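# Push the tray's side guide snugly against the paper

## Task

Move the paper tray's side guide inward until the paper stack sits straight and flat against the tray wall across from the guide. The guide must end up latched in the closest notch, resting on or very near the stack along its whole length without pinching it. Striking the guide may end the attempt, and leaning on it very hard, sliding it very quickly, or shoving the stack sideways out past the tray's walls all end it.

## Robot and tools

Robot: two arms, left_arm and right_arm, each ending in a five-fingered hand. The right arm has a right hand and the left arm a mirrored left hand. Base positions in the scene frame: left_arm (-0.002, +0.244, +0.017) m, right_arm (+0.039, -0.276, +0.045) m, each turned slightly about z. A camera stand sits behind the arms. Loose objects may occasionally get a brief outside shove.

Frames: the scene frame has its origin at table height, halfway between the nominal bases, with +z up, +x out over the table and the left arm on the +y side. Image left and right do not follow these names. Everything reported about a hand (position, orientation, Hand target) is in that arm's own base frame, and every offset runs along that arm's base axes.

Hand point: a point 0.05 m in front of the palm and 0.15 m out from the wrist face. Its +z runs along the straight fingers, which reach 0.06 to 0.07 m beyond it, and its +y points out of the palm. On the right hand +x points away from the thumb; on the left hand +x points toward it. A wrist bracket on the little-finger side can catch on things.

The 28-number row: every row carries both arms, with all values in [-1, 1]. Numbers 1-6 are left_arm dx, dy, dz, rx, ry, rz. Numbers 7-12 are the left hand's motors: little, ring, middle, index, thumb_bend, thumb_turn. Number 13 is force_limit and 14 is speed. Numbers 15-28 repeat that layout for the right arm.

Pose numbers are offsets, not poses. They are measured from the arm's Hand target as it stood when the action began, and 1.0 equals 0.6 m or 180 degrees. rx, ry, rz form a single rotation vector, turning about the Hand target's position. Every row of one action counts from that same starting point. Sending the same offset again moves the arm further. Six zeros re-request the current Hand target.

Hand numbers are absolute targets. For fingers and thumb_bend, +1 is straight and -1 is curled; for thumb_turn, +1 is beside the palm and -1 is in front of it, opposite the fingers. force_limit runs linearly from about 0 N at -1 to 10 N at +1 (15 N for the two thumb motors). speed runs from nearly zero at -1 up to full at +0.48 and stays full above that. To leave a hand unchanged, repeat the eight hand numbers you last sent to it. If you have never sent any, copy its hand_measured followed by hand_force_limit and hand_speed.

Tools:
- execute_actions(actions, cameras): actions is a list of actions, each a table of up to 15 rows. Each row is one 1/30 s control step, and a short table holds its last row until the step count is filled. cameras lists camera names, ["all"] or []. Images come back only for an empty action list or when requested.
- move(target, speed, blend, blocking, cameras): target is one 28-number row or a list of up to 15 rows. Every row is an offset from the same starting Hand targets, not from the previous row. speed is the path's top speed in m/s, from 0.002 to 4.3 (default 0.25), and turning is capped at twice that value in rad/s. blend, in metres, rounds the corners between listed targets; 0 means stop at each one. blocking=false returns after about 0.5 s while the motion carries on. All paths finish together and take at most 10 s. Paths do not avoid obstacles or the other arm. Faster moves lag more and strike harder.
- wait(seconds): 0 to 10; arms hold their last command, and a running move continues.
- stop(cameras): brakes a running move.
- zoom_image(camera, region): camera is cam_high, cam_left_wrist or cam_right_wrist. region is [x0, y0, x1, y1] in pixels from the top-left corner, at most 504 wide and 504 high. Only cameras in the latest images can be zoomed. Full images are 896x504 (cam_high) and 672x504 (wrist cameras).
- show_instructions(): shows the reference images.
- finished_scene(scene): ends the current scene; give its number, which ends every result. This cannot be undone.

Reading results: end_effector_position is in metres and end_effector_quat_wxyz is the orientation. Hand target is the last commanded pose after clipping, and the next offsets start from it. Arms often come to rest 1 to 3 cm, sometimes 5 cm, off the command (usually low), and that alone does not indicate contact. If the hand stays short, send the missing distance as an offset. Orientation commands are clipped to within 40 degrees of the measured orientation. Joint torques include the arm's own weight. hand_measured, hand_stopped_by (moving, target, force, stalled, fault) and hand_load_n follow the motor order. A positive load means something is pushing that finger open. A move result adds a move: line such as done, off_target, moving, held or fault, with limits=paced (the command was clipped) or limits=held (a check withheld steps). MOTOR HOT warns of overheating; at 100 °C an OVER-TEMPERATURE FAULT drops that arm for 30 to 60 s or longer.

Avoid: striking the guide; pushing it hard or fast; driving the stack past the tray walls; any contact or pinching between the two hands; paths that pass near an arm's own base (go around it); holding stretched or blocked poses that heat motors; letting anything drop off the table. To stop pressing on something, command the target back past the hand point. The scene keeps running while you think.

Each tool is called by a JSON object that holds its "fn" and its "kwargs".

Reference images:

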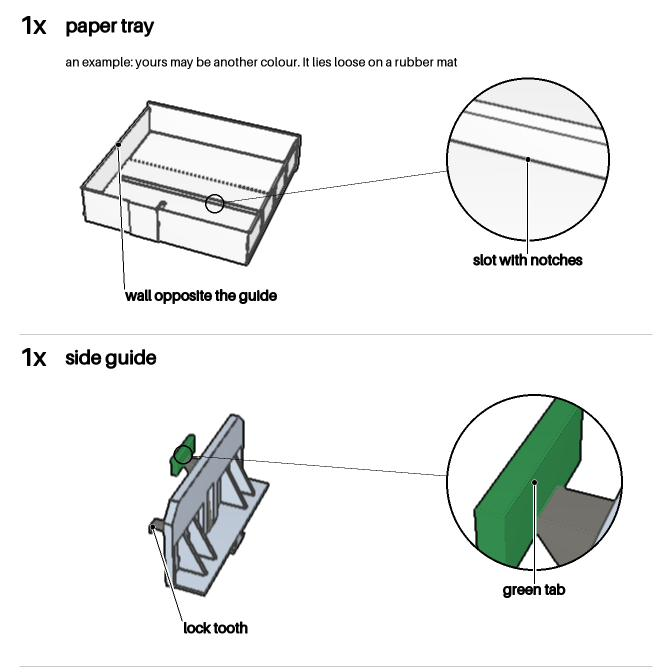

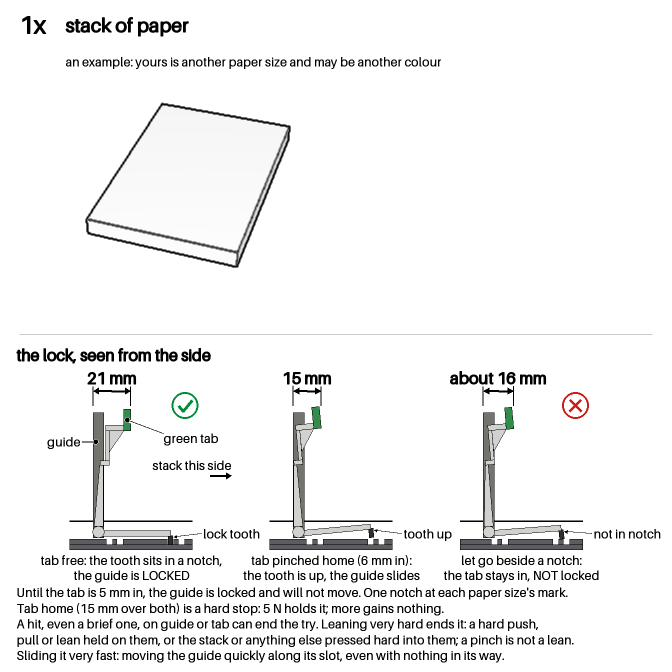

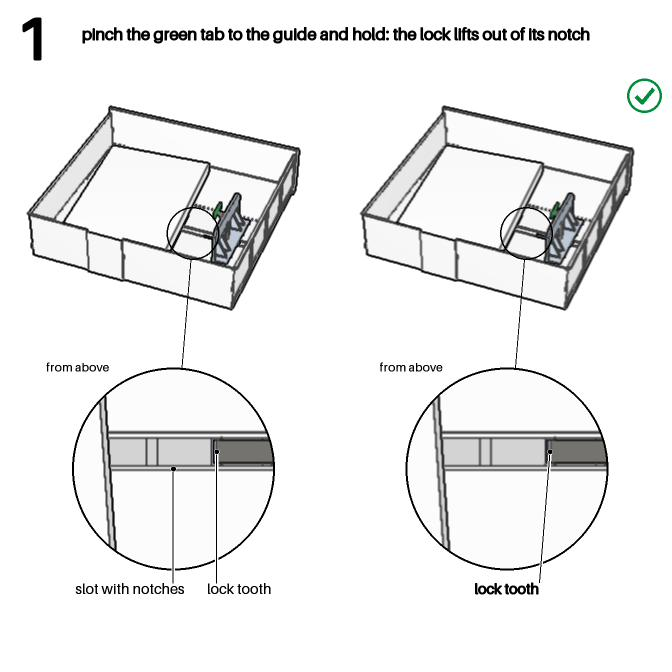

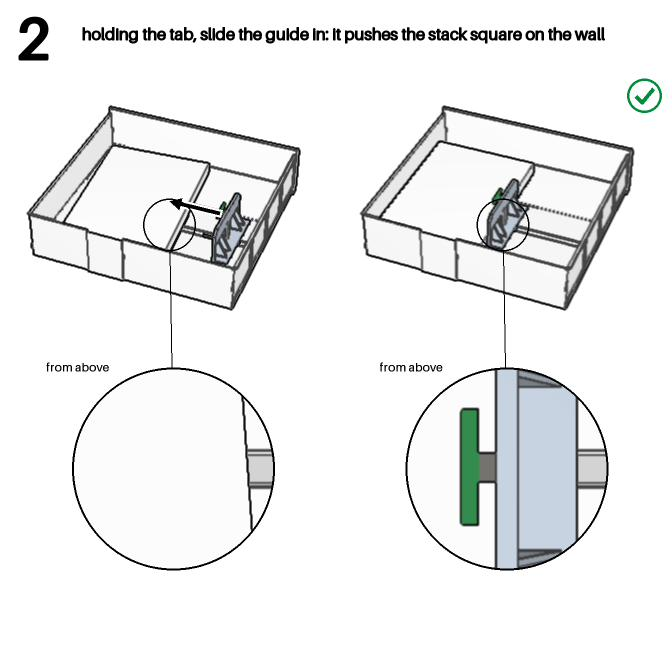

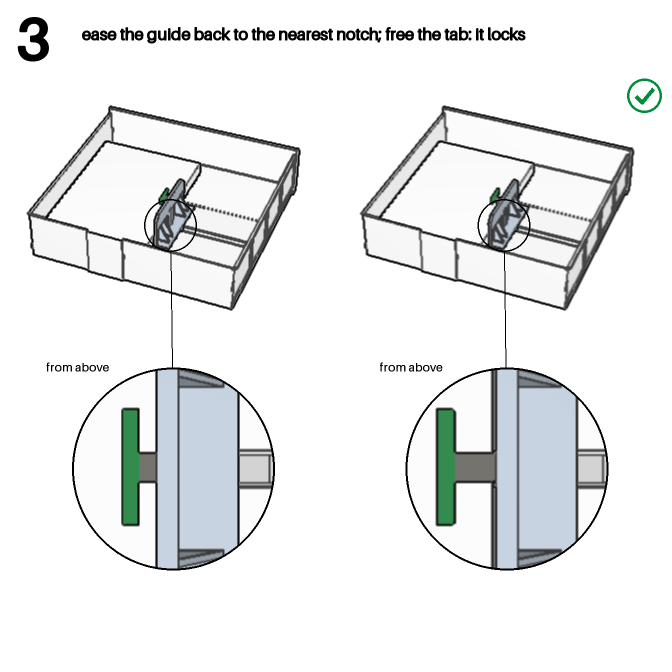

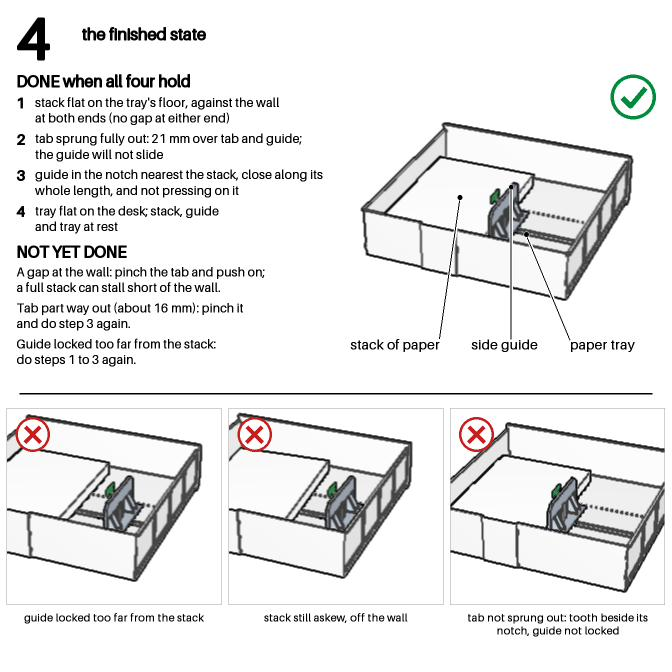

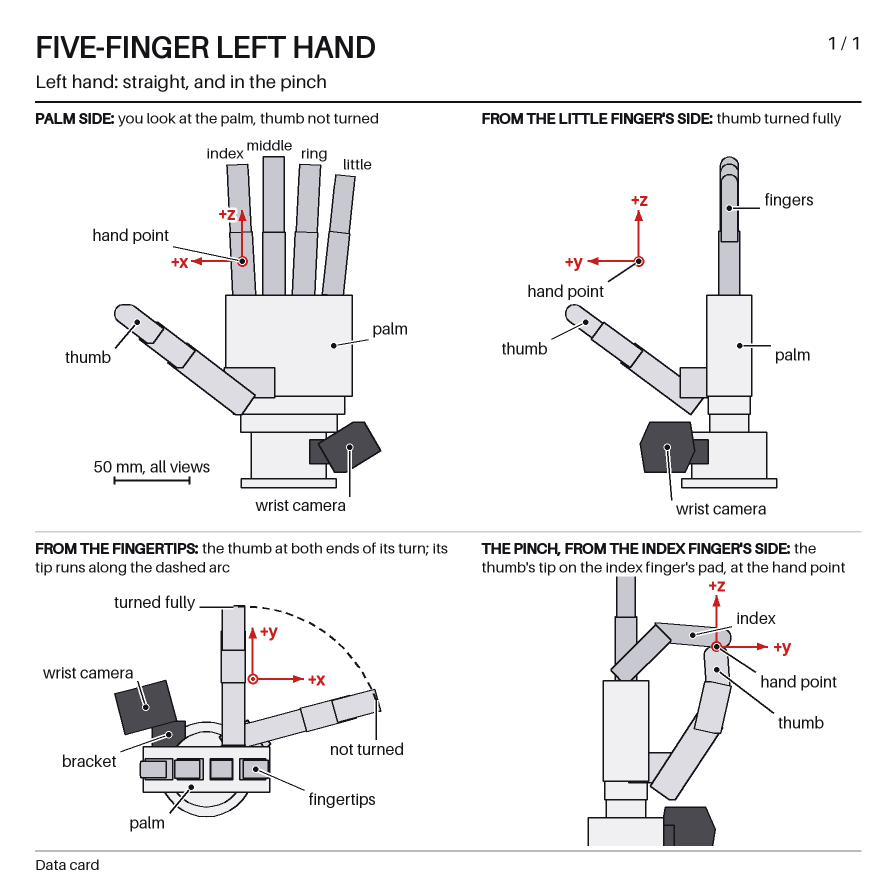

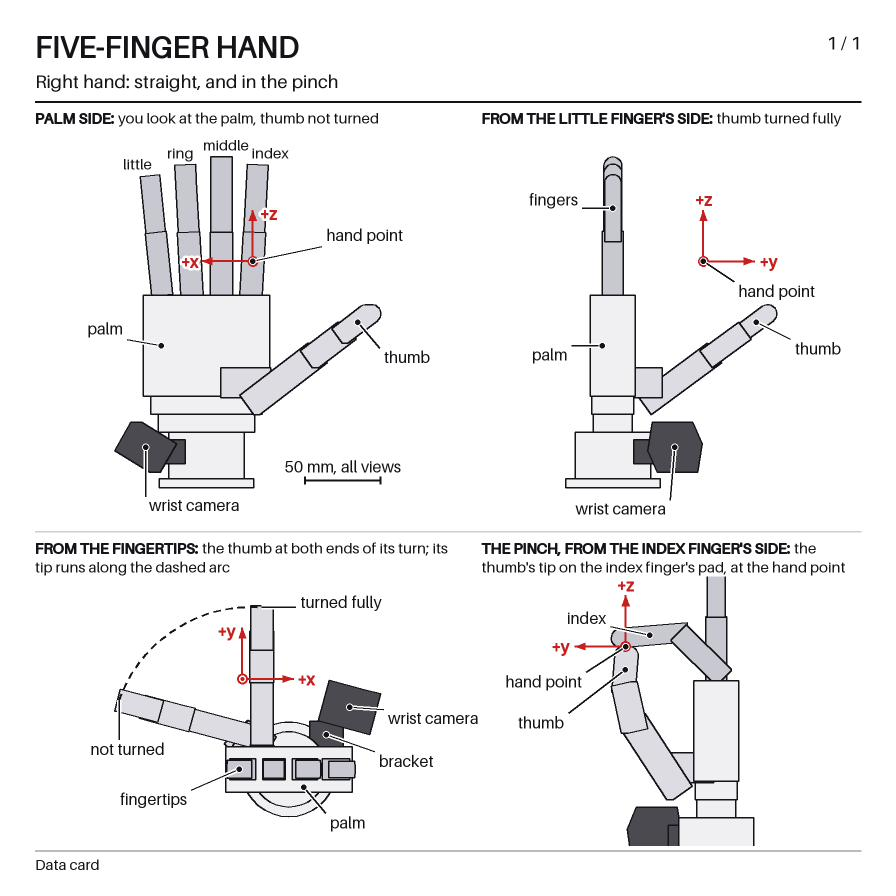

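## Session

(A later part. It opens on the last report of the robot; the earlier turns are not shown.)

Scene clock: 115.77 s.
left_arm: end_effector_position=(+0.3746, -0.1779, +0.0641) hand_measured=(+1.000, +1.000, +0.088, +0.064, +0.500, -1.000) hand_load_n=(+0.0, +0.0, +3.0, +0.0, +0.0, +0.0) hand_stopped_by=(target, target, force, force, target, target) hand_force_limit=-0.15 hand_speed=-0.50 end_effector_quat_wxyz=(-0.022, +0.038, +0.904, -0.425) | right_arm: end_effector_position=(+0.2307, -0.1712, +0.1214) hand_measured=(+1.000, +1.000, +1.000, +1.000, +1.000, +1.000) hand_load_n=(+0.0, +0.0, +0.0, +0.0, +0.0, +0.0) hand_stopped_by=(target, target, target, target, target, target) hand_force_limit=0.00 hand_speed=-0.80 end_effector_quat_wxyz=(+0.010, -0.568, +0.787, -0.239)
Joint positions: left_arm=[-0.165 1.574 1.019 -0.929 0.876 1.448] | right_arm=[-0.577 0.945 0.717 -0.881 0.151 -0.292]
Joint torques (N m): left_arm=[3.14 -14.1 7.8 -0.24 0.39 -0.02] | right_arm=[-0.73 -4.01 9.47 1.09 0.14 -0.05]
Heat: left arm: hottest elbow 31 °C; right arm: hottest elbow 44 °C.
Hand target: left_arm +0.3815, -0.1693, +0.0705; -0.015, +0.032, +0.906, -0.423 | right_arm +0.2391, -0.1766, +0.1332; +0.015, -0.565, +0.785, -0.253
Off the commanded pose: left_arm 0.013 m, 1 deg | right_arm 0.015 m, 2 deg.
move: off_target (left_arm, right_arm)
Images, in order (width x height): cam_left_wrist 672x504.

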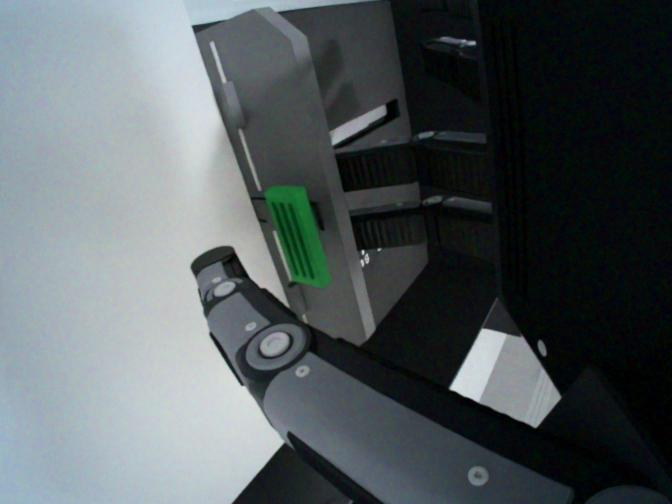

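{"fn": "move", "kwargs": {"target": [[-0.001,-0.018,0,0,0,0,1,1,0.3,0.3,0.5,-1,-0.2,-0.3, 0,0,0,0,0,0,1,1,1,1,1,1,0,-0.8],[-0.001,-0.02,0.2,0,0,0,1,1,0.3,0.3,0.5,-1,-0.2,-0.3, 0,0,0,0,0,0,1,1,1,1,1,1,0,-0.8],[0.2,0.2,0.4,0,0,0,1,1,0.3,0.3,0.5,-1,-0.2,-0.3, 0,0,0,0,0,0,1,1,1,1,1,1,0,-0.8]], "speed": [0.03,0.12,0.3], "blend": [0,0.03,0], "cameras": ["cam_left_wrist","cam_high"]}}

{"fn": "zoom_image", "kwargs": {"camera": "cam_high", "region": [335, 120, 555, 290]}}

{"fn": "zoom_image", "kwargs": {"camera": "cam_high", "region": [375, 160, 475, 260]}}

Scene clock: 123.23 s.
left_arm: end_effector_position=(+0.4952, -0.0505, +0.3058) hand_measured=(+1.000, +1.000, +0.300, +0.300, +0.500, -1.000) hand_load_n=(+0.0, +0.0, +0.0, +0.0, +0.0, +0.0) hand_stopped_by=(target, target, target, target, target, target) hand_force_limit=-0.20 hand_speed=-0.30 end_effector_quat_wxyz=(+0.056, -0.006, +0.910, -0.412) | right_arm: end_effector_position=(+0.2307, -0.1712, +0.1214) hand_measured=(+1.000, +1.000, +1.000, +1.000, +1.000, +1.000) hand_load_n=(+0.0, +0.0, +0.0, +0.0, +0.0, +0.0) hand_stopped_by=(target, target, target, target, target, target) hand_force_limit=0.00 hand_speed=-0.80 end_effector_quat_wxyz=(+0.010, -0.568, +0.787, -0.239)
Joint positions: left_arm=[0.113 1.667 1.809 -1.68 0.856 1.657] | right_arm=[-0.577 0.945 0.717 -0.881 0.151 -0.292]
Joint torques (N m): left_arm=[1.44 -15.03 10.15 -0.1 0.71 0.02] | right_arm=[-0.67 -3.96 9.5 1.09 0.13 -0.03]
Heat: left arm: hottest elbow 32 °C; right arm: hottest elbow 44 °C.
Hand target: left_arm +0.5015, -0.0491, +0.3105; -0.015, +0.032, +0.906, -0.423 | right_arm +0.2391, -0.1766, +0.1332; +0.015, -0.565, +0.785, -0.253
Off the commanded pose: left_arm 0.008 m, 9 deg | right_arm 0.015 m, 2 deg.
joint sent to its limit (left arm) — joint 4 (wrist pitch), lower limit. The joint targets are off in orientation, not in position.
move: off_target (left_arm, right_arm)
Images, in order (width x height): cam_high 896x504, cam_left_wrist 672x504.

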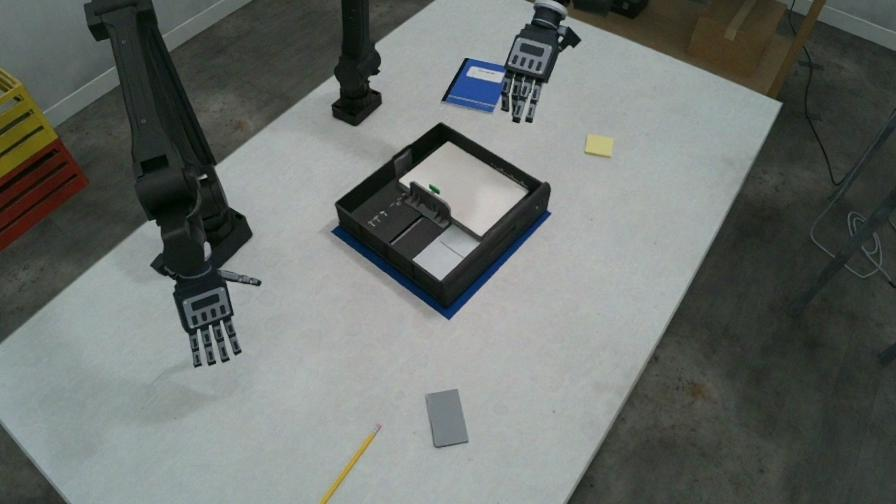

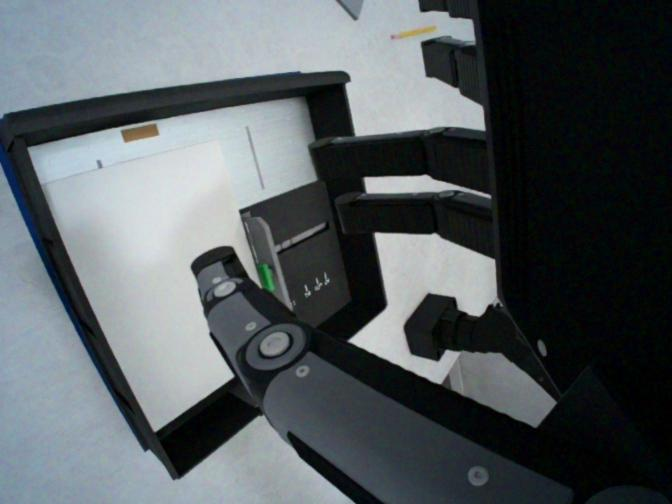

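Scaled by 2.291 from the camera's 896x504 image, which has a finer 1280x720 frame.

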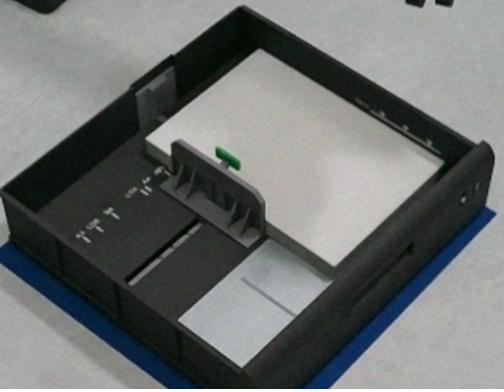

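Scaled by 5.040 from the camera's 896x504 image, which has a finer 1280x720 frame.

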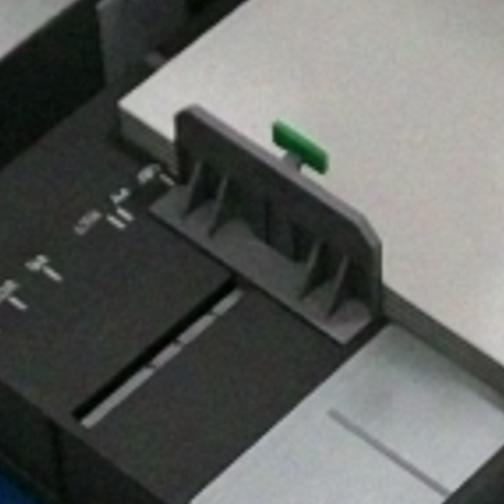

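{"fn": "zoom_image", "kwargs": {"camera": "cam_left_wrist", "region": [0, 80, 340, 480]}}

Scaled by 1.260 from the camera's 672x504 image, which has a finer 960x720 frame.

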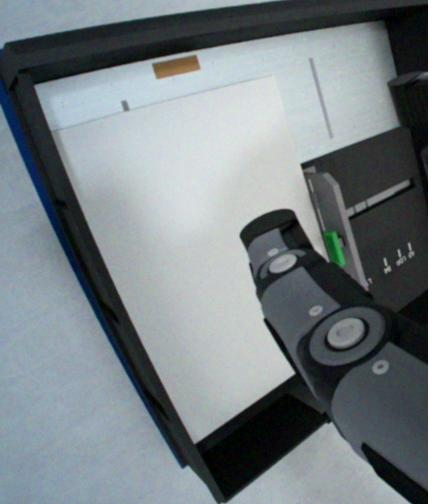

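{"fn": "finished_scene", "kwargs": {"scene": 2}}

The scene is finished: the task was done.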